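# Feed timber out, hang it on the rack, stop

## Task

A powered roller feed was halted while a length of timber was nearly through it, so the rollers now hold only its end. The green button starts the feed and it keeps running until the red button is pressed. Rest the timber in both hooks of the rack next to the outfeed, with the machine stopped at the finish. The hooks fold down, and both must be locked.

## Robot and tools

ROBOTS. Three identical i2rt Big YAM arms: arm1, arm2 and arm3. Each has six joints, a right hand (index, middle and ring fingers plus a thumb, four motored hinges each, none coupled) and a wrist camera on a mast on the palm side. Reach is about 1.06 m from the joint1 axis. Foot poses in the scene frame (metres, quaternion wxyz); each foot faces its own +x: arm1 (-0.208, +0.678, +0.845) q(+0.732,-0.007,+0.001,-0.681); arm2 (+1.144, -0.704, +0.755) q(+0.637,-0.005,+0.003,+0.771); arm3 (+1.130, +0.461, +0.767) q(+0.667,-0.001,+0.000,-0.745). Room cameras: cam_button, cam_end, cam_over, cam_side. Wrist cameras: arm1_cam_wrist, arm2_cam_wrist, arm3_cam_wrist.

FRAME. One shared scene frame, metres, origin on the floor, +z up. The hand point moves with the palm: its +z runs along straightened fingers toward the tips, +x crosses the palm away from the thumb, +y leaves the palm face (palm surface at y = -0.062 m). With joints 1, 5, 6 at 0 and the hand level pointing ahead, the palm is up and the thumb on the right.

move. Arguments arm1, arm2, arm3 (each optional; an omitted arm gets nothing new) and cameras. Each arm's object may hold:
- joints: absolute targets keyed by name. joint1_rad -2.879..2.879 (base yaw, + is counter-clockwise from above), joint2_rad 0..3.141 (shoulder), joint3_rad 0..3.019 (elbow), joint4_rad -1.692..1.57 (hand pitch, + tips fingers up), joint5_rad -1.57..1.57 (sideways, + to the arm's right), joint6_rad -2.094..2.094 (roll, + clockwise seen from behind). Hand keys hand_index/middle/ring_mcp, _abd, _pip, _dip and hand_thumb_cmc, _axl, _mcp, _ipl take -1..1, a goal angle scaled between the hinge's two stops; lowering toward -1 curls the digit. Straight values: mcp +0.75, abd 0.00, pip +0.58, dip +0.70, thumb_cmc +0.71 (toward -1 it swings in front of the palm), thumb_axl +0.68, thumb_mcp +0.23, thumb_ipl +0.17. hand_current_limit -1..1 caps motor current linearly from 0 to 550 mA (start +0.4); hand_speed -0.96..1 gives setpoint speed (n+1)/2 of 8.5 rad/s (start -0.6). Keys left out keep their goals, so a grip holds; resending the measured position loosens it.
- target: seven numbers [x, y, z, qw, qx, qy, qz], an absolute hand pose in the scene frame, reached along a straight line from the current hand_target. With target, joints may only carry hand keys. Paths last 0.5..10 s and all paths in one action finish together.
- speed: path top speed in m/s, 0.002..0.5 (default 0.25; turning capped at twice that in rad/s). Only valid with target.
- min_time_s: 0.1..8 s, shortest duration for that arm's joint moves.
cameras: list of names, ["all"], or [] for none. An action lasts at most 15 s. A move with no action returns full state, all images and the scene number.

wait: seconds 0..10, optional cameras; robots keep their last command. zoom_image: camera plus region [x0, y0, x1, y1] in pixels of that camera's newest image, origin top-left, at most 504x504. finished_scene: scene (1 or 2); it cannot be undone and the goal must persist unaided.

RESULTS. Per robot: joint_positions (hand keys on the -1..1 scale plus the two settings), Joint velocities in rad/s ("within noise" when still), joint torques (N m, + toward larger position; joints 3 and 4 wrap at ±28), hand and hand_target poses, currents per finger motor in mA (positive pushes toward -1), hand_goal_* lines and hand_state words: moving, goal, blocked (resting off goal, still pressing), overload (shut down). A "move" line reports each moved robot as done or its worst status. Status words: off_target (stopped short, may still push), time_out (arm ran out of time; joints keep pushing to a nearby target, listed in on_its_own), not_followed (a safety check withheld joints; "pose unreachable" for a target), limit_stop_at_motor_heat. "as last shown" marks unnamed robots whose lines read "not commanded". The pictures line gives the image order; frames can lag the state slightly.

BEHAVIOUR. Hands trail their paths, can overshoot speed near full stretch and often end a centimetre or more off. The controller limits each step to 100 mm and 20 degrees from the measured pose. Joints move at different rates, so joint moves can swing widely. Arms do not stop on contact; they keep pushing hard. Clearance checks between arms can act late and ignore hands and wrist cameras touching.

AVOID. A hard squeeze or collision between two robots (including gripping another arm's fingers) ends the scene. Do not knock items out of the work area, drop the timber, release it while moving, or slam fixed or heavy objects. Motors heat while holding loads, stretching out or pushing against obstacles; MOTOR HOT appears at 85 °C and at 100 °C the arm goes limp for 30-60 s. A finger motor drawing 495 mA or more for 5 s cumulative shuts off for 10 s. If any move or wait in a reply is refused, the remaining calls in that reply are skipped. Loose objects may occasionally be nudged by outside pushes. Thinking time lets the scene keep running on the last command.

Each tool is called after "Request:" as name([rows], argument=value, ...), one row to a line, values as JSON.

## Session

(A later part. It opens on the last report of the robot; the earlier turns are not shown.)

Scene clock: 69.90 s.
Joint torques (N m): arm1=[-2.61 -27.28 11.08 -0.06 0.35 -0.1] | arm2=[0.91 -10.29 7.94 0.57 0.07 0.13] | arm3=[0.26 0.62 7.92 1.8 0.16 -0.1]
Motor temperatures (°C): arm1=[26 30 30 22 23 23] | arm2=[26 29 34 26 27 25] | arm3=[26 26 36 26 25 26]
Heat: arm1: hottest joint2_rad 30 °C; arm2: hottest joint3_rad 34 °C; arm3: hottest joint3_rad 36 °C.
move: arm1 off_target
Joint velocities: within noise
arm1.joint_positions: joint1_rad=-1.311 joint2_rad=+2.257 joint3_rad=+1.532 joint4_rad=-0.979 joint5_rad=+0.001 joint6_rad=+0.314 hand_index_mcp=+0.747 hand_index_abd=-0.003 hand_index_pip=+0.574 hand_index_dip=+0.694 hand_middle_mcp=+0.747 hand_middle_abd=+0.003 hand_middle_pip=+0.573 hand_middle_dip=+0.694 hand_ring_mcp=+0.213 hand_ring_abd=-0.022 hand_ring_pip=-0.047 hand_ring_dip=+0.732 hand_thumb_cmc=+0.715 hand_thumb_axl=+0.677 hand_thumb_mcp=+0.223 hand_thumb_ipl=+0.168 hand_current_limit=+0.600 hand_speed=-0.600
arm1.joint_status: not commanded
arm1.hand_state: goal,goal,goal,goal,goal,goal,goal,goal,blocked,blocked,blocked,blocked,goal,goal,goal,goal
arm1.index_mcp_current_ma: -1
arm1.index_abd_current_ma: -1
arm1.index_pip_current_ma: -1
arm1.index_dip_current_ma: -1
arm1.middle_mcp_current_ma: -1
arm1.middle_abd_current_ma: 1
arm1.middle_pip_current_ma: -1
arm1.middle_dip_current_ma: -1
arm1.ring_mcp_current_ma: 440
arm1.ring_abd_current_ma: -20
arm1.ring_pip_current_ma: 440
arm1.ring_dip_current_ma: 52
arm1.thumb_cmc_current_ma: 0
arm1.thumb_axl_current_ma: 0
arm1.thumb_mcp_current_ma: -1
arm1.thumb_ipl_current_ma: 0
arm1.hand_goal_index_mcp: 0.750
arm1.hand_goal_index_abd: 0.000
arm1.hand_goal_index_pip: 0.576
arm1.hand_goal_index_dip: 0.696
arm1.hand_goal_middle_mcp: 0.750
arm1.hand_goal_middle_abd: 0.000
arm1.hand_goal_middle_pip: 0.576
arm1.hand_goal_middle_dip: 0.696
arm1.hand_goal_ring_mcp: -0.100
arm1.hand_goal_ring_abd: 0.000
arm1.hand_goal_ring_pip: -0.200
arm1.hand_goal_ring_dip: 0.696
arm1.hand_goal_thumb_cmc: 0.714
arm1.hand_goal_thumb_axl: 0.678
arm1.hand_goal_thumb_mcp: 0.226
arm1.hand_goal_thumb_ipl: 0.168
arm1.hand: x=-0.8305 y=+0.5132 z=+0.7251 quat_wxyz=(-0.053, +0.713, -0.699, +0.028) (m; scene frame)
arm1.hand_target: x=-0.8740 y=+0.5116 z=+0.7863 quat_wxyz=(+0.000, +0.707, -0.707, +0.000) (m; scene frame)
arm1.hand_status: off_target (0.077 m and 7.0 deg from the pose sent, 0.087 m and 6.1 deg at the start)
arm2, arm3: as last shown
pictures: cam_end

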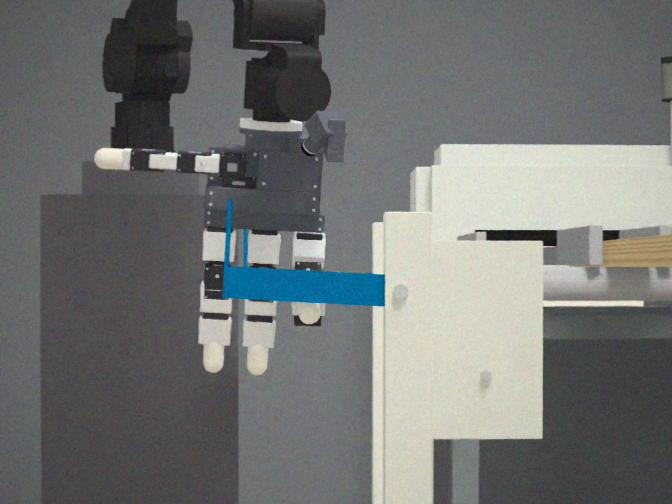

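Request:
move(arm1={"target":[-0.855,0.500,0.685,0,0.7071,-0.7071,0],"speed":0.1,"joints":{"hand_ring_mcp":0.138,"hand_ring_pip":-0.08,"hand_current_limit":0.4}}, cameras=["cam_end","cam_side"])

Request:
zoom_image(camera="cam_end", region=[200, 150, 560, 420])

Scene clock: 75.83 s.
Joint torques (N m): arm1=[-0.67 -20.13 6.49 0.7 0.29 -0.05] | arm2=[0.91 -10.29 7.94 0.57 0.07 0.13] | arm3=[0.26 0.56 7.9 1.81 0.16 -0.1]
Motor temperatures (°C): arm1=[26 31 30 22 23 23] | arm2=[26 29 34 26 27 25] | arm3=[26 26 36 26 25 26]
Heat: arm1: hottest joint2_rad 31 °C; arm2: hottest joint3_rad 34 °C; arm3: hottest joint3_rad 36 °C.
move: arm1 off_target
Joint velocities: within noise
arm1.joint_positions: joint1_rad=-1.308 joint2_rad=+2.308 joint3_rad=+1.528 joint4_rad=-0.788 joint5_rad=+0.001 joint6_rad=+0.333 hand_index_mcp=+0.747 hand_index_abd=-0.003 hand_index_pip=+0.574 hand_index_dip=+0.694 hand_middle_mcp=+0.747 hand_middle_abd=+0.003 hand_middle_pip=+0.573 hand_middle_dip=+0.694 hand_ring_mcp=+0.159 hand_ring_abd=+0.001 hand_ring_pip=-0.069 hand_ring_dip=+0.698 hand_thumb_cmc=+0.715 hand_thumb_axl=+0.677 hand_thumb_mcp=+0.223 hand_thumb_ipl=+0.168 hand_current_limit=+0.400 hand_speed=-0.600
arm1.joint_status: hand_ring_mcp off_target (ended at +0.159, target +0.138); the others done
arm1.hand_state: goal,goal,goal,goal,goal,goal,goal,goal,blocked,goal,goal,goal,goal,goal,goal,goal
arm1.index_mcp_current_ma: -1
arm1.index_abd_current_ma: -1
arm1.index_pip_current_ma: -1
arm1.index_dip_current_ma: -1
arm1.middle_mcp_current_ma: -1
arm1.middle_abd_current_ma: 1
arm1.middle_pip_current_ma: -1
arm1.middle_dip_current_ma: -1
arm1.ring_mcp_current_ma: 26
arm1.ring_abd_current_ma: 0
arm1.ring_pip_current_ma: 9
arm1.ring_dip_current_ma: 1
arm1.thumb_cmc_current_ma: 0
arm1.thumb_axl_current_ma: 0
arm1.thumb_mcp_current_ma: -1
arm1.thumb_ipl_current_ma: 0
arm1.hand_goal_index_mcp: 0.750
arm1.hand_goal_index_abd: 0.000
arm1.hand_goal_index_pip: 0.576
arm1.hand_goal_index_dip: 0.696
arm1.hand_goal_middle_mcp: 0.750
arm1.hand_goal_middle_abd: 0.000
arm1.hand_goal_middle_pip: 0.576
arm1.hand_goal_middle_dip: 0.696
arm1.hand_goal_ring_mcp: 0.138
arm1.hand_goal_ring_abd: 0.000
arm1.hand_goal_ring_pip: -0.080
arm1.hand_goal_ring_dip: 0.696
arm1.hand_goal_thumb_cmc: 0.714
arm1.hand_goal_thumb_axl: 0.678
arm1.hand_goal_thumb_mcp: 0.226
arm1.hand_goal_thumb_ipl: 0.168
arm1.hand: x=-0.8601 y=+0.5022 z=+0.7026 quat_wxyz=(+0.008, +0.708, -0.706, -0.002) (m; scene frame)
arm1.hand_target: x=-0.8546 y=+0.5002 z=+0.6855 quat_wxyz=(+0.000, +0.707, -0.707, +0.000) (m; scene frame)
arm1.hand_status: off_target (0.018 m and 0.9 deg from the pose sent, 0.049 m and 7.0 deg at the start)
arm2.joint_positions: joint1_rad=+0.425 joint2_rad=+1.494 joint3_rad=+1.295 joint4_rad=-1.356 joint5_rad=+0.006 joint6_rad=+0.615 hand_index_mcp=+0.754 hand_index_abd=+0.000 hand_index_pip=+0.577 hand_index_dip=+0.696 hand_middle_mcp=-0.460 hand_middle_abd=+0.000 hand_middle_pip=-0.496 hand_middle_dip=+0.696 hand_ring_mcp=-0.464 hand_ring_abd=+0.000 hand_ring_pip=-0.497 hand_ring_dip=+0.696 hand_thumb_cmc=+0.714 hand_thumb_axl=+0.677 hand_thumb_mcp=+0.223 hand_thumb_ipl=+0.168 hand_current_limit=+0.400 hand_speed=-0.600
arm2.joint_status: not commanded
arm2.hand_state: goal,goal,goal,goal,blocked,goal,goal,goal,goal,goal,goal,goal,goal,goal,goal,goal
arm2.index_mcp_current_ma: 0
arm2.index_abd_current_ma: 0
arm2.index_pip_current_ma: 0
arm2.index_dip_current_ma: 0
arm2.middle_mcp_current_ma: 16
arm2.middle_abd_current_ma: 0
arm2.middle_pip_current_ma: 1
arm2.middle_dip_current_ma: 0
arm2.ring_mcp_current_ma: 11
arm2.ring_abd_current_ma: 0
arm2.ring_pip_current_ma: 1
arm2.ring_dip_current_ma: 0
arm2.thumb_cmc_current_ma: 0
arm2.thumb_axl_current_ma: 0
arm2.thumb_mcp_current_ma: -1
arm2.thumb_ipl_current_ma: 0
arm2.hand_goal_index_mcp: 0.754
arm2.hand_goal_index_abd: 0.000
arm2.hand_goal_index_pip: 0.576
arm2.hand_goal_index_dip: 0.696
arm2.hand_goal_middle_mcp: -0.480
arm2.hand_goal_middle_abd: 0.000
arm2.hand_goal_middle_pip: -0.500
arm2.hand_goal_middle_dip: 0.696
arm2.hand_goal_ring_mcp: -0.480
arm2.hand_goal_ring_abd: 0.000
arm2.hand_goal_ring_pip: -0.500
arm2.hand_goal_ring_dip: 0.696
arm2.hand_goal_thumb_cmc: 0.714
arm2.hand_goal_thumb_axl: 0.678
arm2.hand_goal_thumb_mcp: 0.226
arm2.hand_goal_thumb_ipl: 0.168
arm2.hand: x=+0.9143 y=-0.2571 z=+0.9404 quat_wxyz=(+0.000, +0.001, +1.000, +0.002) (m; scene frame)
arm2.hand_target: x=+0.9090 y=-0.2592 z=+0.9331 quat_wxyz=(+0.000, +0.000, +1.000, +0.000) (m; scene frame)
arm2.hand_status: not commanded
arm3: as last shown
pictures: cam_end, cam_side

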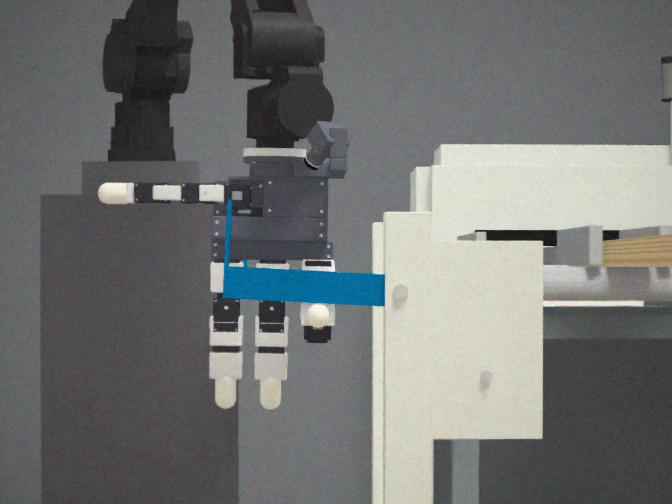

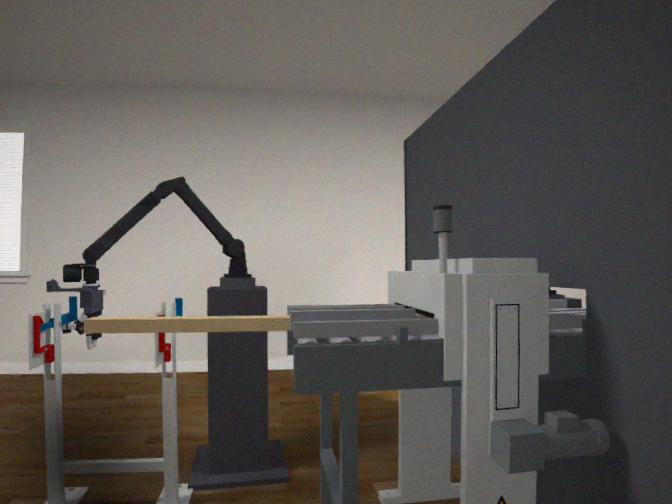

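Scaled by 1.400.

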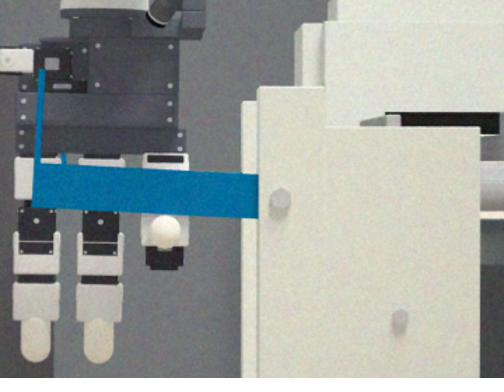

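Request:
move(arm1={"target":[-0.855,0.500,0.635,0,0.7071,-0.7071,0],"speed":0.1}, cameras=["cam_end","cam_side","cam_over"])

Request:
zoom_image(camera="cam_end", region=[200, 150, 560, 420])

Request:
zoom_image(camera="cam_side", region=[20, 280, 200, 400])

Scene clock: 77.83 s.
Joint torques (N m): arm1=[-0.79 -20.84 7.62 0.58 0.3 -0.05] | arm2=[0.91 -10.29 7.95 0.58 0.07 0.13] | arm3=[0.15 0.56 7.92 1.78 0.16 -0.11]
Motor temperatures (°C): arm1=[26 31 30 22 23 23] | arm2=[26 29 34 26 27 25] | arm3=[26 26 36 26 25 26]
Heat: arm1: hottest joint2_rad 31 °C; arm2: hottest joint3_rad 34 °C; arm3: hottest joint3_rad 36 °C.
move: arm1 off_target
Joint velocities: within noise
arm1.joint_positions: joint1_rad=-1.308 joint2_rad=+2.411 joint3_rad=+1.528 joint4_rad=-0.711 joint5_rad=+0.002 joint6_rad=+0.334 hand_index_mcp=+0.747 hand_index_abd=-0.003 hand_index_pip=+0.574 hand_index_dip=+0.694 hand_middle_mcp=+0.747 hand_middle_abd=+0.003 hand_middle_pip=+0.573 hand_middle_dip=+0.694 hand_ring_mcp=+0.153 hand_ring_abd=+0.001 hand_ring_pip=-0.072 hand_ring_dip=+0.698 hand_thumb_cmc=+0.715 hand_thumb_axl=+0.677 hand_thumb_mcp=+0.223 hand_thumb_ipl=+0.168 hand_current_limit=+0.400 hand_speed=-0.600
arm1.joint_status: not commanded
arm1.hand_state: goal,goal,goal,goal,goal,goal,goal,goal,goal,goal,goal,goal,goal,goal,goal,goal
arm1.index_mcp_current_ma: -1
arm1.index_abd_current_ma: -1
arm1.index_pip_current_ma: -1
arm1.index_dip_current_ma: -1
arm1.middle_mcp_current_ma: -1
arm1.middle_abd_current_ma: 1
arm1.middle_pip_current_ma: -1
arm1.middle_dip_current_ma: -1
arm1.ring_mcp_current_ma: 14
arm1.ring_abd_current_ma: 0
arm1.ring_pip_current_ma: 5
arm1.ring_dip_current_ma: 1
arm1.thumb_cmc_current_ma: 0
arm1.thumb_axl_current_ma: 0
arm1.thumb_mcp_current_ma: -1
arm1.thumb_ipl_current_ma: 0
arm1.hand_goal_index_mcp: 0.750
arm1.hand_goal_index_abd: 0.000
arm1.hand_goal_index_pip: 0.576
arm1.hand_goal_index_dip: 0.696
arm1.hand_goal_middle_mcp: 0.750
arm1.hand_goal_middle_abd: 0.000
arm1.hand_goal_middle_pip: 0.576
arm1.hand_goal_middle_dip: 0.696
arm1.hand_goal_ring_mcp: 0.138
arm1.hand_goal_ring_abd: 0.000
arm1.hand_goal_ring_pip: -0.080
arm1.hand_goal_ring_dip: 0.696
arm1.hand_goal_thumb_cmc: 0.714
arm1.hand_goal_thumb_axl: 0.678
arm1.hand_goal_thumb_mcp: 0.226
arm1.hand_goal_thumb_ipl: 0.168
arm1.hand: x=-0.8483 y=+0.5062 z=+0.6413 quat_wxyz=(-0.004, +0.708, -0.706, +0.004) (m; scene frame)
arm1.hand_target: x=-0.8547 y=+0.5000 z=+0.6353 quat_wxyz=(+0.000, +0.707, -0.707, +0.000) (m; scene frame)
arm1.hand_status: off_target (0.011 m and 0.7 deg from the pose sent, 0.068 m and 0.9 deg at the start)
arm2, arm3: as last shown
pictures: cam_end, cam_over, cam_side

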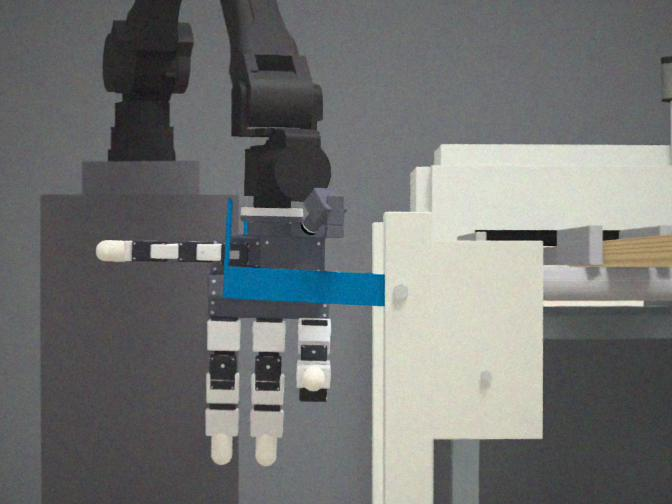

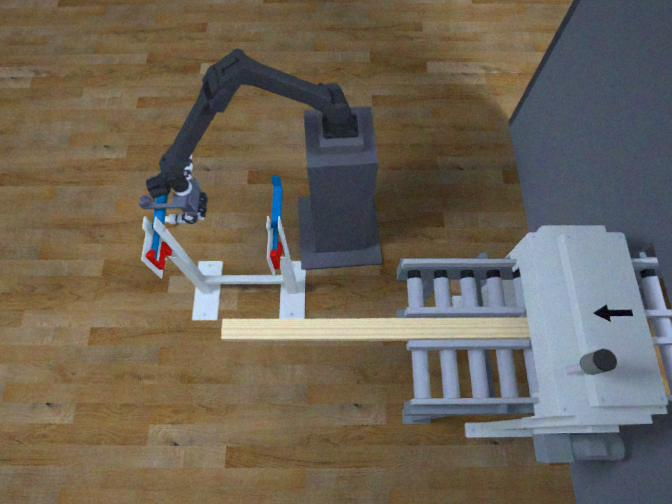

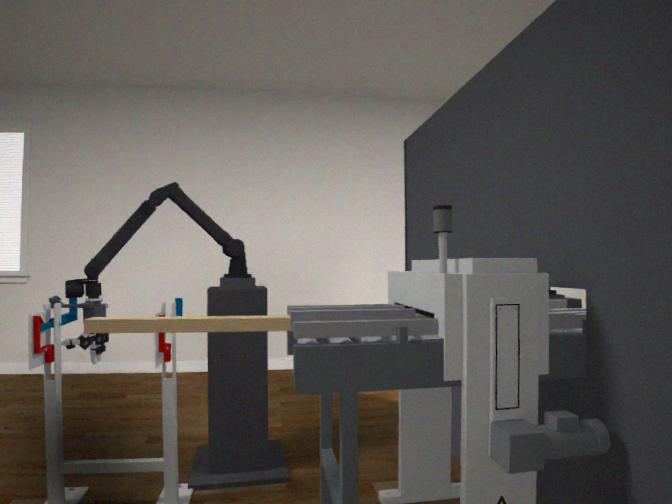

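Scaled by 1.400.

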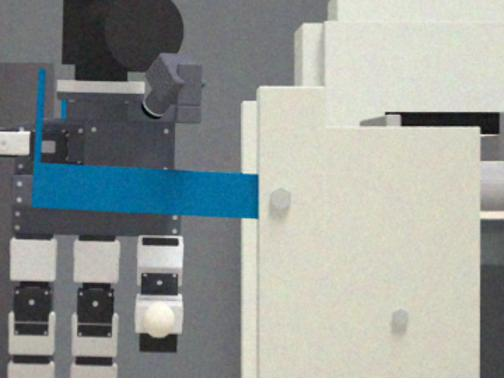

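Scaled by 2.800.

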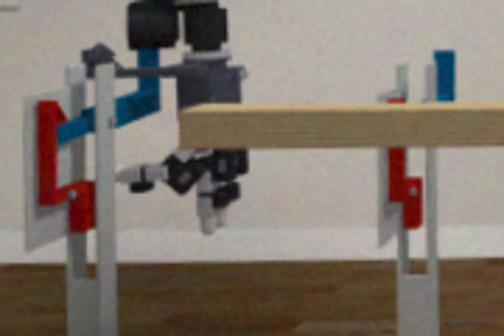

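Request:
zoom_image(camera="cam_over", region=[120, 160, 320, 330])

Request:
zoom_image(camera="cam_side", region=[25, 300, 75, 375])

Request:
zoom_image(camera="cam_side", region=[145, 290, 195, 375])

Scaled by 2.520.

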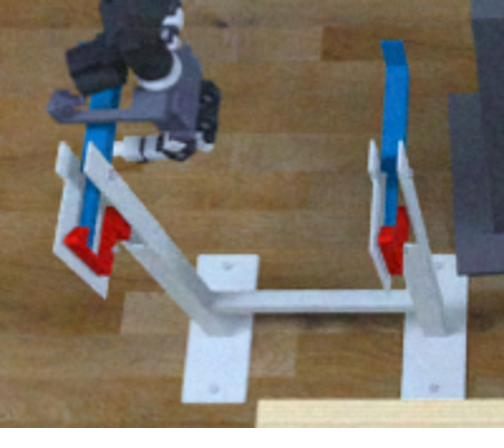

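Scaled by 6.720.

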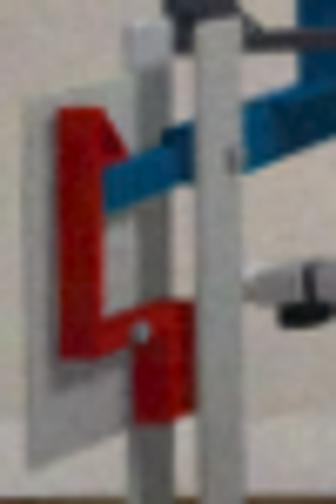

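Scaled by 5.929.

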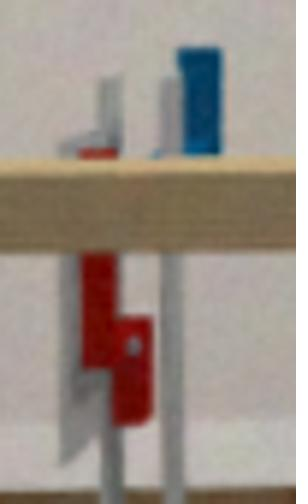

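Request:
move(arm1={"target":[-0.770,0.495,0.635,0,0.7071,-0.7071,0],"speed":0.15,"joints":{"hand_ring_mcp":0.75,"hand_ring_pip":0.576}})

Request:
move(arm1={"target":[-0.730,0.485,1.02,0,0.7071,-0.7071,0],"speed":0.3}, cameras=["cam_over","cam_end"])

Request:
zoom_image(camera="cam_end", region=[200, 150, 560, 420])

Scene clock: 86.20 s.
Joint torques (N m): arm1=[-1.03 -20.6 4.04 0.51 0.24 -0.07] | arm2=[0.91 -10.29 7.94 0.58 0.07 0.12] | arm3=[0.21 0.62 7.9 1.78 0.16 -0.11]
Motor temperatures (°C): arm1=[26 32 30 22 23 23] | arm2=[26 29 34 26 27 25] | arm3=[26 26 36 26 25 26]
Heat: arm1: hottest joint2_rad 32 °C; arm2: hottest joint3_rad 34 °C; arm3: hottest joint3_rad 36 °C.
move: arm1 done
Joint velocities: within noise
arm1.joint_positions: joint1_rad=-1.240 joint2_rad=+2.327 joint3_rad=+1.279 joint4_rad=-0.545 joint5_rad=+0.002 joint6_rad=+0.398 hand_index_mcp=+0.747 hand_index_abd=-0.003 hand_index_pip=+0.574 hand_index_dip=+0.694 hand_middle_mcp=+0.747 hand_middle_abd=+0.003 hand_middle_pip=+0.573 hand_middle_dip=+0.694 hand_ring_mcp=+0.746 hand_ring_abd=+0.001 hand_ring_pip=+0.573 hand_ring_dip=+0.698 hand_thumb_cmc=+0.715 hand_thumb_axl=+0.677 hand_thumb_mcp=+0.223 hand_thumb_ipl=+0.168 hand_current_limit=+0.400 hand_speed=-0.600
arm1.joint_status: all done
arm1.hand_state: goal,goal,goal,goal,goal,goal,goal,goal,goal,goal,goal,goal,goal,goal,goal,goal
arm1.index_mcp_current_ma: -1
arm1.index_abd_current_ma: -1
arm1.index_pip_current_ma: -1
arm1.index_dip_current_ma: -1
arm1.middle_mcp_current_ma: -1
arm1.middle_abd_current_ma: 1
arm1.middle_pip_current_ma: -1
arm1.middle_dip_current_ma: -1
arm1.ring_mcp_current_ma: -2
arm1.ring_abd_current_ma: 0
arm1.ring_pip_current_ma: -1
arm1.ring_dip_current_ma: 1
arm1.thumb_cmc_current_ma: 0
arm1.thumb_axl_current_ma: 0
arm1.thumb_mcp_current_ma: -1
arm1.thumb_ipl_current_ma: 0
arm1.hand_goal_index_mcp: 0.750
arm1.hand_goal_index_abd: 0.000
arm1.hand_goal_index_pip: 0.576
arm1.hand_goal_index_dip: 0.696
arm1.hand_goal_middle_mcp: 0.750
arm1.hand_goal_middle_abd: 0.000
arm1.hand_goal_middle_pip: 0.576
arm1.hand_goal_middle_dip: 0.696
arm1.hand_goal_ring_mcp: 0.750
arm1.hand_goal_ring_abd: 0.000
arm1.hand_goal_ring_pip: 0.576
arm1.hand_goal_ring_dip: 0.696
arm1.hand_goal_thumb_cmc: 0.714
arm1.hand_goal_thumb_axl: 0.678
arm1.hand_goal_thumb_mcp: 0.226
arm1.hand_goal_thumb_ipl: 0.168
arm1.hand: x=-0.7699 y=+0.4961 z=+0.6315 quat_wxyz=(-0.004, +0.709, -0.705, +0.003) (m; scene frame)
arm1.hand_target: x=-0.7701 y=+0.4951 z=+0.6350 quat_wxyz=(+0.000, +0.707, -0.707, +0.000) (m; scene frame)
arm1.hand_status: done (0.004 m and 0.7 deg from the pose sent, 0.079 m and 0.7 deg at the start)
arm2: as last shown
arm3.joint_positions: joint1_rad=+0.322 joint2_rad=+0.623 joint3_rad=+1.437 joint4_rad=-1.384 joint5_rad=-0.052 joint6_rad=+1.150 hand_index_mcp=+0.754 hand_index_abd=+0.000 hand_index_pip=+0.577 hand_index_dip=+0.696 hand_middle_mcp=+0.754 hand_middle_abd=+0.000 hand_middle_pip=+0.577 hand_middle_dip=+0.696 hand_ring_mcp=+0.754 hand_ring_abd=+0.000 hand_ring_pip=+0.577 hand_ring_dip=+0.696 hand_thumb_cmc=+0.714 hand_thumb_axl=+0.677 hand_thumb_mcp=+0.226 hand_thumb_ipl=+0.168 hand_current_limit=+0.400 hand_speed=-0.600
arm3.joint_status: not commanded
arm3.hand_state: goal,goal,goal,goal,goal,goal,goal,goal,goal,goal,goal,goal,goal,goal,goal,goal
arm3.index_mcp_current_ma: 0
arm3.index_abd_current_ma: 1
arm3.index_pip_current_ma: 1
arm3.index_dip_current_ma: 0
arm3.middle_mcp_current_ma: 0
arm3.middle_abd_current_ma: 1
arm3.middle_pip_current_ma: 1
arm3.middle_dip_current_ma: 0
arm3.ring_mcp_current_ma: 0
arm3.ring_abd_current_ma: 1
arm3.ring_pip_current_ma: 1
arm3.ring_dip_current_ma: 0
arm3.thumb_cmc_current_ma: 0
arm3.thumb_axl_current_ma: -2
arm3.thumb_mcp_current_ma: 0
arm3.thumb_ipl_current_ma: -1
arm3.hand_goal_index_mcp: 0.754
arm3.hand_goal_index_abd: 0.000
arm3.hand_goal_index_pip: 0.576
arm3.hand_goal_index_dip: 0.696
arm3.hand_goal_middle_mcp: 0.754
arm3.hand_goal_middle_abd: 0.000
arm3.hand_goal_middle_pip: 0.576
arm3.hand_goal_middle_dip: 0.696
arm3.hand_goal_ring_mcp: 0.754
arm3.hand_goal_ring_abd: 0.000
arm3.hand_goal_ring_pip: 0.576
arm3.hand_goal_ring_dip: 0.696
arm3.hand_goal_thumb_cmc: 0.714
arm3.hand_goal_thumb_axl: 0.678
arm3.hand_goal_thumb_mcp: 0.226
arm3.hand_goal_thumb_ipl: 0.168
arm3.hand: x=+1.1033 y=+0.2139 z=+1.3272 quat_wxyz=(+0.359, +0.788, -0.385, +0.319) (m; scene frame)
arm3.hand_target: x=+1.1029 y=+0.2163 z=+1.3382 quat_wxyz=(+0.368, +0.782, -0.382, +0.326) (m; scene frame)
arm3.hand_status: not commanded
pictures: none

Scene clock: 88.37 s.
Joint torques (N m): arm1=[-0.67 -13.39 11.15 -0.08 0.22 -0.05] | arm2=[0.91 -10.29 7.94 0.57 0.07 0.13] | arm3=[0.38 0.56 7.9 1.78 0.17 -0.1]
Motor temperatures (°C): arm1=[26 32 30 22 23 23] | arm2=[26 29 34 26 27 25] | arm3=[26 26 36 26 25 26]
Heat: arm1: hottest joint2_rad 32 °C; arm2: hottest joint3_rad 34 °C; arm3: hottest joint3_rad 36 °C.
move: arm1 off_target
Joint velocities: within noise
arm1.joint_positions: joint1_rad=-1.190 joint2_rad=+1.635 joint3_rad=+1.388 joint4_rad=-1.347 joint5_rad=+0.002 joint6_rad=+0.452 hand_index_mcp=+0.747 hand_index_abd=-0.003 hand_index_pip=+0.574 hand_index_dip=+0.694 hand_middle_mcp=+0.747 hand_middle_abd=+0.003 hand_middle_pip=+0.573 hand_middle_dip=+0.694 hand_ring_mcp=+0.746 hand_ring_abd=+0.001 hand_ring_pip=+0.573 hand_ring_dip=+0.698 hand_thumb_cmc=+0.715 hand_thumb_axl=+0.677 hand_thumb_mcp=+0.223 hand_thumb_ipl=+0.168 hand_current_limit=+0.400 hand_speed=-0.600
arm1.joint_status: not commanded
arm1.hand_state: goal,goal,goal,goal,goal,goal,goal,goal,goal,goal,goal,goal,goal,goal,goal,goal
arm1.index_mcp_current_ma: -1
arm1.index_abd_current_ma: -1
arm1.index_pip_current_ma: -1
arm1.index_dip_current_ma: -1
arm1.middle_mcp_current_ma: -1
arm1.middle_abd_current_ma: 1
arm1.middle_pip_current_ma: -1
arm1.middle_dip_current_ma: -1
arm1.ring_mcp_current_ma: -2
arm1.ring_abd_current_ma: 0
arm1.ring_pip_current_ma: -1
arm1.ring_dip_current_ma: 1
arm1.thumb_cmc_current_ma: 0
arm1.thumb_axl_current_ma: 0
arm1.thumb_mcp_current_ma: -2
arm1.thumb_ipl_current_ma: 0
arm1.hand_goal_index_mcp: 0.750
arm1.hand_goal_index_abd: 0.000
arm1.hand_goal_index_pip: 0.576
arm1.hand_goal_index_dip: 0.696
arm1.hand_goal_middle_mcp: 0.750
arm1.hand_goal_middle_abd: 0.000
arm1.hand_goal_middle_pip: 0.576
arm1.hand_goal_middle_dip: 0.696
arm1.hand_goal_ring_mcp: 0.750
arm1.hand_goal_ring_abd: 0.000
arm1.hand_goal_ring_pip: 0.576
arm1.hand_goal_ring_dip: 0.696
arm1.hand_goal_thumb_cmc: 0.714
arm1.hand_goal_thumb_axl: 0.678
arm1.hand_goal_thumb_mcp: 0.226
arm1.hand_goal_thumb_ipl: 0.168
arm1.hand: x=-0.7216 y=+0.4926 z=+1.0137 quat_wxyz=(-0.004, +0.708, -0.706, +0.002) (m; scene frame)
arm1.hand_target: x=-0.7297 y=+0.4850 z=+1.0201 quat_wxyz=(+0.000, +0.707, -0.707, +0.000) (m; scene frame)
arm1.hand_status: off_target (0.013 m and 0.6 deg from the pose sent, 0.391 m and 0.7 deg at the start)
arm2, arm3: as last shown
pictures: cam_end, cam_over

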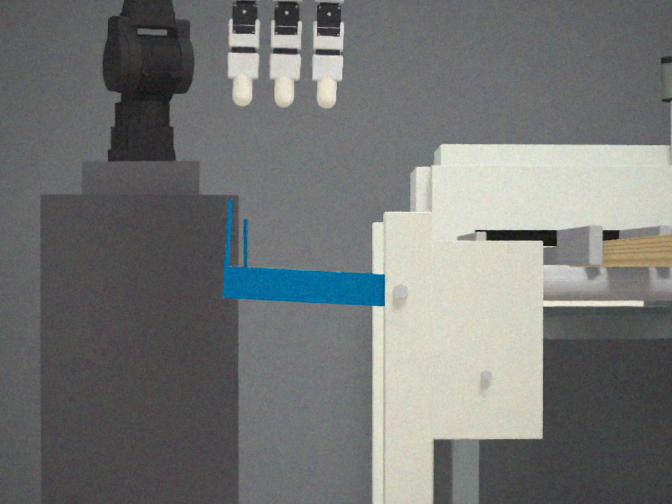

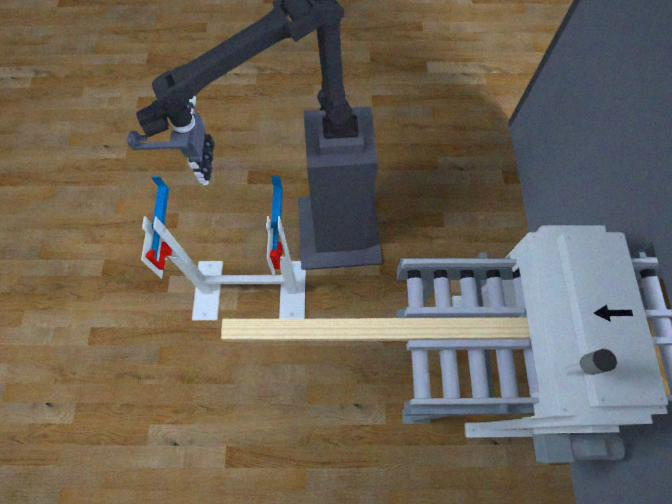

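Scaled by 1.400.

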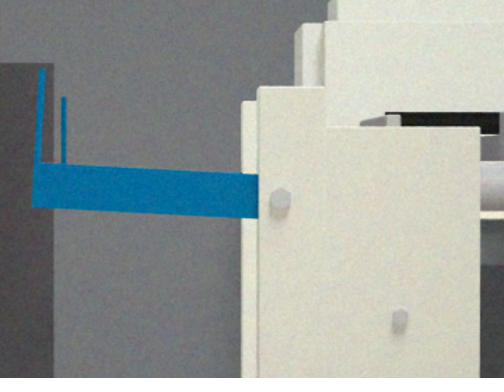

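Request:
zoom_image(camera="cam_over", region=[400, 200, 672, 470])

Request:
move(arm1={"joints":{"joint1_rad":-0.65,"joint2_rad":1.43,"joint3_rad":1.154,"joint4_rad":-1.30,"joint5_rad":-0.01,"joint6_rad":0.05},"min_time_s":2.2})

Request:
move(arm1={"joints":{"joint1_rad":-0.095,"joint2_rad":1.6,"joint3_rad":0.9,"joint4_rad":-0.40,"joint5_rad":-0.01,"joint6_rad":0.0},"min_time_s":2.2}, cameras=["cam_over","cam_side","cam_end"])

Scaled by 1.853.

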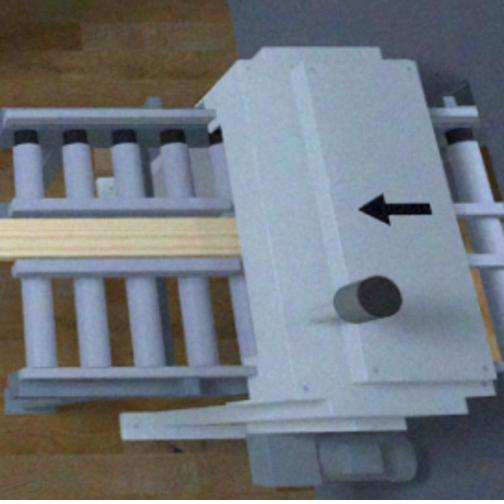

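Scene clock: 92.00 s.
Joint torques (N m): arm1=[-1.03 -11.93 7.75 0.57 0.08 -0.24] | arm2=[0.91 -10.29 7.94 0.57 0.07 0.13] | arm3=[0.21 0.56 7.94 1.78 0.16 -0.11]
Motor temperatures (°C): arm1=[26 32 30 22 23 23] | arm2=[26 29 34 26 27 25] | arm3=[26 26 37 26 25 26]
Heat: arm1: hottest joint2_rad 32 °C; arm2: hottest joint3_rad 34 °C; arm3: hottest joint3_rad 37 °C.
move: arm1 done
Joint velocities: within noise
arm1.joint_positions: joint1_rad=-0.655 joint2_rad=+1.439 joint3_rad=+1.161 joint4_rad=-1.309 joint5_rad=-0.008 joint6_rad=+0.060 hand_index_mcp=+0.747 hand_index_abd=-0.003 hand_index_pip=+0.574 hand_index_dip=+0.694 hand_middle_mcp=+0.747 hand_middle_abd=+0.003 hand_middle_pip=+0.573 hand_middle_dip=+0.694 hand_ring_mcp=+0.746 hand_ring_abd=+0.001 hand_ring_pip=+0.573 hand_ring_dip=+0.698 hand_thumb_cmc=+0.715 hand_thumb_axl=+0.677 hand_thumb_mcp=+0.223 hand_thumb_ipl=+0.168 hand_current_limit=+0.400 hand_speed=-0.600
arm1.joint_status: all done
arm1.hand_state: goal,goal,goal,goal,goal,goal,goal,goal,goal,goal,goal,goal,goal,goal,goal,goal
arm1.index_mcp_current_ma: -1
arm1.index_abd_current_ma: -1
arm1.index_pip_current_ma: -1
arm1.index_dip_current_ma: -1
arm1.middle_mcp_current_ma: -1
arm1.middle_abd_current_ma: 1
arm1.middle_pip_current_ma: -1
arm1.middle_dip_current_ma: -1
arm1.ring_mcp_current_ma: -2
arm1.ring_abd_current_ma: 0
arm1.ring_pip_current_ma: -1
arm1.ring_dip_current_ma: 1
arm1.thumb_cmc_current_ma: 0
arm1.thumb_axl_current_ma: 0
arm1.thumb_mcp_current_ma: -2
arm1.thumb_ipl_current_ma: 0
arm1.hand_goal_index_mcp: 0.750
arm1.hand_goal_index_abd: 0.000
arm1.hand_goal_index_pip: 0.576
arm1.hand_goal_index_dip: 0.696
arm1.hand_goal_middle_mcp: 0.750
arm1.hand_goal_middle_abd: 0.000
arm1.hand_goal_middle_pip: 0.576
arm1.hand_goal_middle_dip: 0.696
arm1.hand_goal_ring_mcp: 0.750
arm1.hand_goal_ring_abd: 0.000
arm1.hand_goal_ring_pip: 0.576
arm1.hand_goal_ring_dip: 0.696
arm1.hand_goal_thumb_cmc: 0.714
arm1.hand_goal_thumb_axl: 0.678
arm1.hand_goal_thumb_mcp: 0.226
arm1.hand_goal_thumb_ipl: 0.168
arm1.hand: x=-0.4955 y=+0.2880 z=+1.0120 quat_wxyz=(-0.001, +0.949, -0.315, +0.002) (m; scene frame)
arm1.hand_target: x=-0.4926 y=+0.2862 z=+1.0139 quat_wxyz=(+0.004, +0.951, -0.308, +0.002) (m; scene frame)
arm1.hand_status: not commanded
arm2, arm3: as last shown
pictures: none

Scene clock: 94.80 s.
Joint torques (N m): arm1=[-1.2 -11.16 7.27 1.68 0.09 -0.27] | arm2=[0.91 -10.23 7.95 0.57 0.07 0.13] | arm3=[0.26 0.62 7.92 1.78 0.16 -0.11]
Motor temperatures (°C): arm1=[26 32 30 22 23 23] | arm2=[26 29 34 26 27 25] | arm3=[26 26 37 26 25 26]
Heat: arm1: hottest joint2_rad 32 °C; arm2: hottest joint3_rad 34 °C; arm3: hottest joint3_rad 37 °C.
move: arm1 done
Joint velocities: within noise
arm1.joint_positions: joint1_rad=-0.099 joint2_rad=+1.579 joint3_rad=+0.906 joint4_rad=-0.413 joint5_rad=-0.008 joint6_rad=+0.009 hand_index_mcp=+0.751 hand_index_abd=-0.003 hand_index_pip=+0.574 hand_index_dip=+0.694 hand_middle_mcp=+0.751 hand_middle_abd=+0.003 hand_middle_pip=+0.574 hand_middle_dip=+0.694 hand_ring_mcp=+0.751 hand_ring_abd=+0.001 hand_ring_pip=+0.574 hand_ring_dip=+0.698 hand_thumb_cmc=+0.715 hand_thumb_axl=+0.677 hand_thumb_mcp=+0.223 hand_thumb_ipl=+0.168 hand_current_limit=+0.400 hand_speed=-0.600
arm1.joint_status: all done
arm1.hand_state: goal,goal,goal,goal,goal,goal,goal,goal,goal,goal,goal,goal,goal,goal,goal,goal
arm1.index_mcp_current_ma: 0
arm1.index_abd_current_ma: -1
arm1.index_pip_current_ma: 0
arm1.index_dip_current_ma: -1
arm1.middle_mcp_current_ma: 0
arm1.middle_abd_current_ma: 1
arm1.middle_pip_current_ma: -1
arm1.middle_dip_current_ma: -1
arm1.ring_mcp_current_ma: 0
arm1.ring_abd_current_ma: 0
arm1.ring_pip_current_ma: -1
arm1.ring_dip_current_ma: 1
arm1.thumb_cmc_current_ma: 0
arm1.thumb_axl_current_ma: 0
arm1.thumb_mcp_current_ma: -2
arm1.thumb_ipl_current_ma: 0
arm1.hand_goal_index_mcp: 0.750
arm1.hand_goal_index_abd: 0.000
arm1.hand_goal_index_pip: 0.576
arm1.hand_goal_index_dip: 0.696
arm1.hand_goal_middle_mcp: 0.750
arm1.hand_goal_middle_abd: 0.000
arm1.hand_goal_middle_pip: 0.576
arm1.hand_goal_middle_dip: 0.696
arm1.hand_goal_ring_mcp: 0.750
arm1.hand_goal_ring_abd: 0.000
arm1.hand_goal_ring_pip: 0.576
arm1.hand_goal_ring_dip: 0.696
arm1.hand_goal_thumb_cmc: 0.714
arm1.hand_goal_thumb_axl: 0.678
arm1.hand_goal_thumb_mcp: 0.226
arm1.hand_goal_thumb_ipl: 0.168
arm1.hand: x=-0.2445 y=+0.0976 z=+0.9409 quat_wxyz=(+0.244, +0.970, -0.015, -0.003) (m; scene frame)
arm1.hand_target: x=-0.2411 y=+0.0983 z=+0.9288 quat_wxyz=(+0.237, +0.971, -0.008, -0.003) (m; scene frame)
arm1.hand_status: not commanded
arm2, arm3: as last shown
pictures: cam_end, cam_over, cam_side

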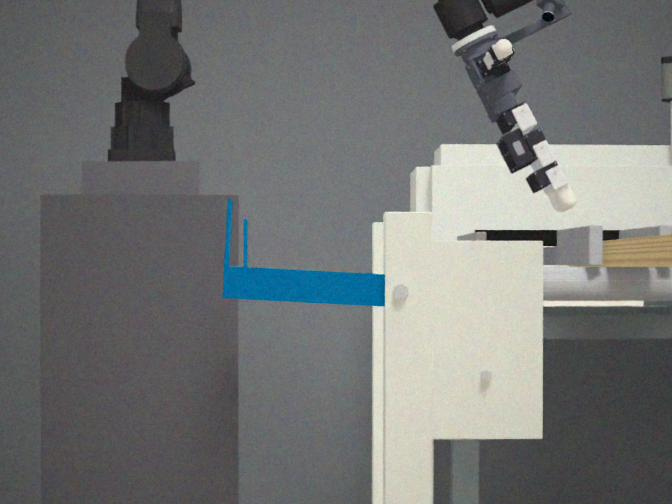

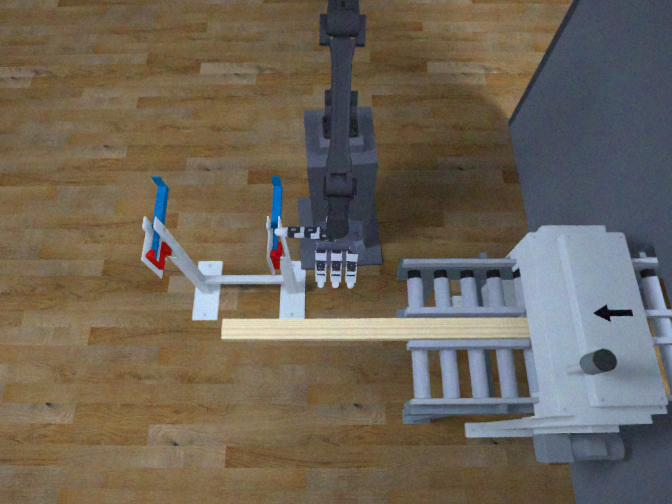

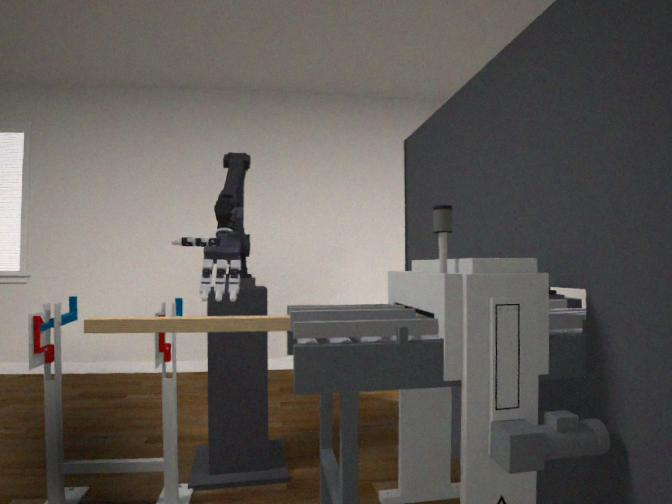

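Request:
move(arm1={"joints":{"joint1_rad":-0.09,"joint2_rad":2.192,"joint3_rad":0.721,"joint4_rad":0.771,"joint5_rad":-0.015,"joint6_rad":0.0,"hand_thumb_cmc":-0.65},"min_time_s":2.5})

Request:
move(arm1={"joints":{"joint1_rad":-0.09,"joint2_rad":2.417,"joint3_rad":0.85,"joint4_rad":1.068,"joint5_rad":-0.015,"joint6_rad":0.0},"min_time_s":1.5}, cameras=["cam_end","cam_over"])

Scene clock: 99.63 s.
Joint torques (N m): arm1=[-0.97 -13.8 2.85 2.39 -0.03 -0.24] | arm2=[0.91 -10.29 7.95 0.57 0.07 0.13] | arm3=[0.15 0.5 7.92 1.8 0.17 -0.1]
Motor temperatures (°C): arm1=[26 31 30 22 23 23] | arm2=[26 30 34 26 27 25] | arm3=[26 26 37 26 25 26]
Heat: arm1: hottest joint2_rad 31 °C; arm2: hottest joint3_rad 34 °C; arm3: hottest joint3_rad 37 °C.
move: arm1 done
Joint velocities: within noise
arm1.joint_positions: joint1_rad=-0.098 joint2_rad=+2.171 joint3_rad=+0.725 joint4_rad=+0.755 joint5_rad=-0.011 joint6_rad=+0.009 hand_index_mcp=+0.754 hand_index_abd=-0.003 hand_index_pip=+0.575 hand_index_dip=+0.694 hand_middle_mcp=+0.754 hand_middle_abd=+0.003 hand_middle_pip=+0.575 hand_middle_dip=+0.694 hand_ring_mcp=+0.754 hand_ring_abd=+0.001 hand_ring_pip=+0.575 hand_ring_dip=+0.698 hand_thumb_cmc=-0.648 hand_thumb_axl=+0.677 hand_thumb_mcp=+0.223 hand_thumb_ipl=+0.168 hand_current_limit=+0.400 hand_speed=-0.600
arm1.joint_status: all done
arm1.hand_state: goal,goal,goal,goal,goal,goal,goal,goal,goal,goal,goal,goal,goal,goal,goal,goal
arm1.index_mcp_current_ma: 2
arm1.index_abd_current_ma: -1
arm1.index_pip_current_ma: 0
arm1.index_dip_current_ma: -1
arm1.middle_mcp_current_ma: 2
arm1.middle_abd_current_ma: 1
arm1.middle_pip_current_ma: 0
arm1.middle_dip_current_ma: -1
arm1.ring_mcp_current_ma: 2
arm1.ring_abd_current_ma: 0
arm1.ring_pip_current_ma: 0
arm1.ring_dip_current_ma: 1
arm1.thumb_cmc_current_ma: 1
arm1.thumb_axl_current_ma: 0
arm1.thumb_mcp_current_ma: -2
arm1.thumb_ipl_current_ma: 0
arm1.hand_goal_index_mcp: 0.750
arm1.hand_goal_index_abd: 0.000
arm1.hand_goal_index_pip: 0.576
arm1.hand_goal_index_dip: 0.696
arm1.hand_goal_middle_mcp: 0.750
arm1.hand_goal_middle_abd: 0.000
arm1.hand_goal_middle_pip: 0.576
arm1.hand_goal_middle_dip: 0.696
arm1.hand_goal_ring_mcp: 0.750
arm1.hand_goal_ring_abd: 0.000
arm1.hand_goal_ring_pip: 0.576
arm1.hand_goal_ring_dip: 0.696
arm1.hand_goal_thumb_cmc: -0.650
arm1.hand_goal_thumb_axl: 0.678
arm1.hand_goal_thumb_mcp: 0.226
arm1.hand_goal_thumb_ipl: 0.168
arm1.hand: x=-0.2449 y=+0.0938 z=+0.7834 quat_wxyz=(+0.430, +0.903, -0.011, -0.003) (m; scene frame)
arm1.hand_target: x=-0.2387 y=+0.0980 z=+0.7743 quat_wxyz=(+0.426, +0.905, -0.002, -0.001) (m; scene frame)
arm1.hand_status: not commanded
arm2, arm3: as last shown
pictures: none

Scene clock: 101.70 s.
Joint torques (N m): arm1=[-0.91 -15.09 3.63 2.59 -0.05 -0.24] | arm2=[0.97 -10.29 7.94 0.57 0.07 0.13] | arm3=[0.26 0.67 7.92 1.78 0.16 -0.11]
Motor temperatures (°C): arm1=[26 31 30 22 23 23] | arm2=[26 30 34 26 27 25] | arm3=[26 26 37 26 25 26]
Heat: arm1: hottest joint2_rad 31 °C; arm2: hottest joint3_rad 34 °C; arm3: hottest joint3_rad 37 °C.
move: arm1 done
Joint velocities: within noise
arm1.joint_positions: joint1_rad=-0.098 joint2_rad=+2.391 joint3_rad=+0.834 joint4_rad=+1.051 joint5_rad=-0.011 joint6_rad=+0.009 hand_index_mcp=+0.755 hand_index_abd=-0.003 hand_index_pip=+0.575 hand_index_dip=+0.694 hand_middle_mcp=+0.755 hand_middle_abd=+0.003 hand_middle_pip=+0.575 hand_middle_dip=+0.694 hand_ring_mcp=+0.755 hand_ring_abd=+0.001 hand_ring_pip=+0.575 hand_ring_dip=+0.698 hand_thumb_cmc=-0.648 hand_thumb_axl=+0.677 hand_thumb_mcp=+0.223 hand_thumb_ipl=+0.168 hand_current_limit=+0.400 hand_speed=-0.600
arm1.joint_status: all done
arm1.hand_state: goal,goal,goal,goal,goal,goal,goal,goal,goal,goal,goal,goal,goal,goal,goal,goal
arm1.index_mcp_current_ma: 3
arm1.index_abd_current_ma: -1
arm1.index_pip_current_ma: 0
arm1.index_dip_current_ma: -1
arm1.middle_mcp_current_ma: 3
arm1.middle_abd_current_ma: 1
arm1.middle_pip_current_ma: 0
arm1.middle_dip_current_ma: -1
arm1.ring_mcp_current_ma: 3
arm1.ring_abd_current_ma: 0
arm1.ring_pip_current_ma: 0
arm1.ring_dip_current_ma: 1
arm1.thumb_cmc_current_ma: 1
arm1.thumb_axl_current_ma: 0
arm1.thumb_mcp_current_ma: -2
arm1.thumb_ipl_current_ma: 0
arm1.hand_goal_index_mcp: 0.750
arm1.hand_goal_index_abd: 0.000
arm1.hand_goal_index_pip: 0.576
arm1.hand_goal_index_dip: 0.696
arm1.hand_goal_middle_mcp: 0.750
arm1.hand_goal_middle_abd: 0.000
arm1.hand_goal_middle_pip: 0.576
arm1.hand_goal_middle_dip: 0.696
arm1.hand_goal_ring_mcp: 0.750
arm1.hand_goal_ring_abd: 0.000
arm1.hand_goal_ring_pip: 0.576
arm1.hand_goal_ring_dip: 0.696
arm1.hand_goal_thumb_cmc: -0.650
arm1.hand_goal_thumb_axl: 0.678
arm1.hand_goal_thumb_mcp: 0.226
arm1.hand_goal_thumb_ipl: 0.168
arm1.hand: x=-0.2457 y=+0.0696 z=+0.7617 quat_wxyz=(+0.512, +0.859, -0.009, -0.004) (m; scene frame)
arm1.hand_target: x=-0.2396 y=+0.0675 z=+0.7549 quat_wxyz=(+0.514, +0.858, -0.001, -0.002) (m; scene frame)
arm1.hand_status: not commanded
arm2, arm3: as last shown
pictures: cam_end, cam_over

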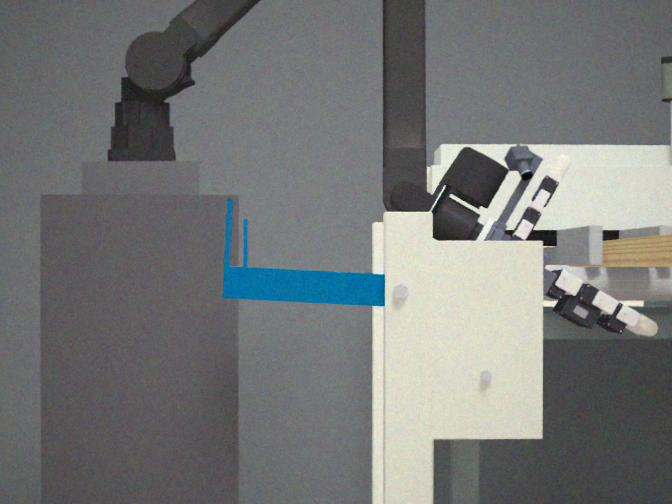

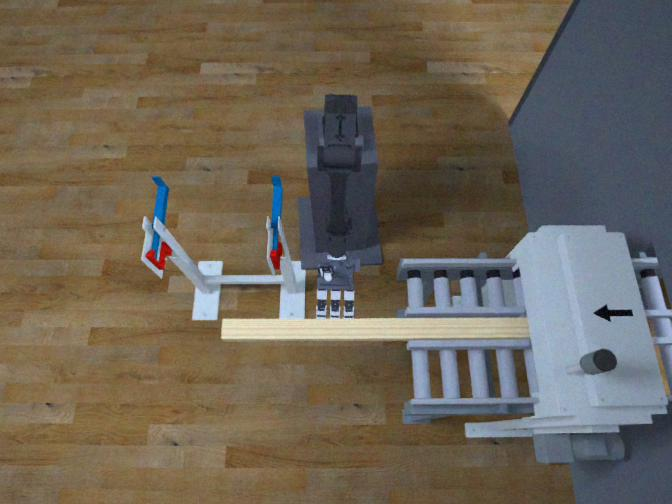

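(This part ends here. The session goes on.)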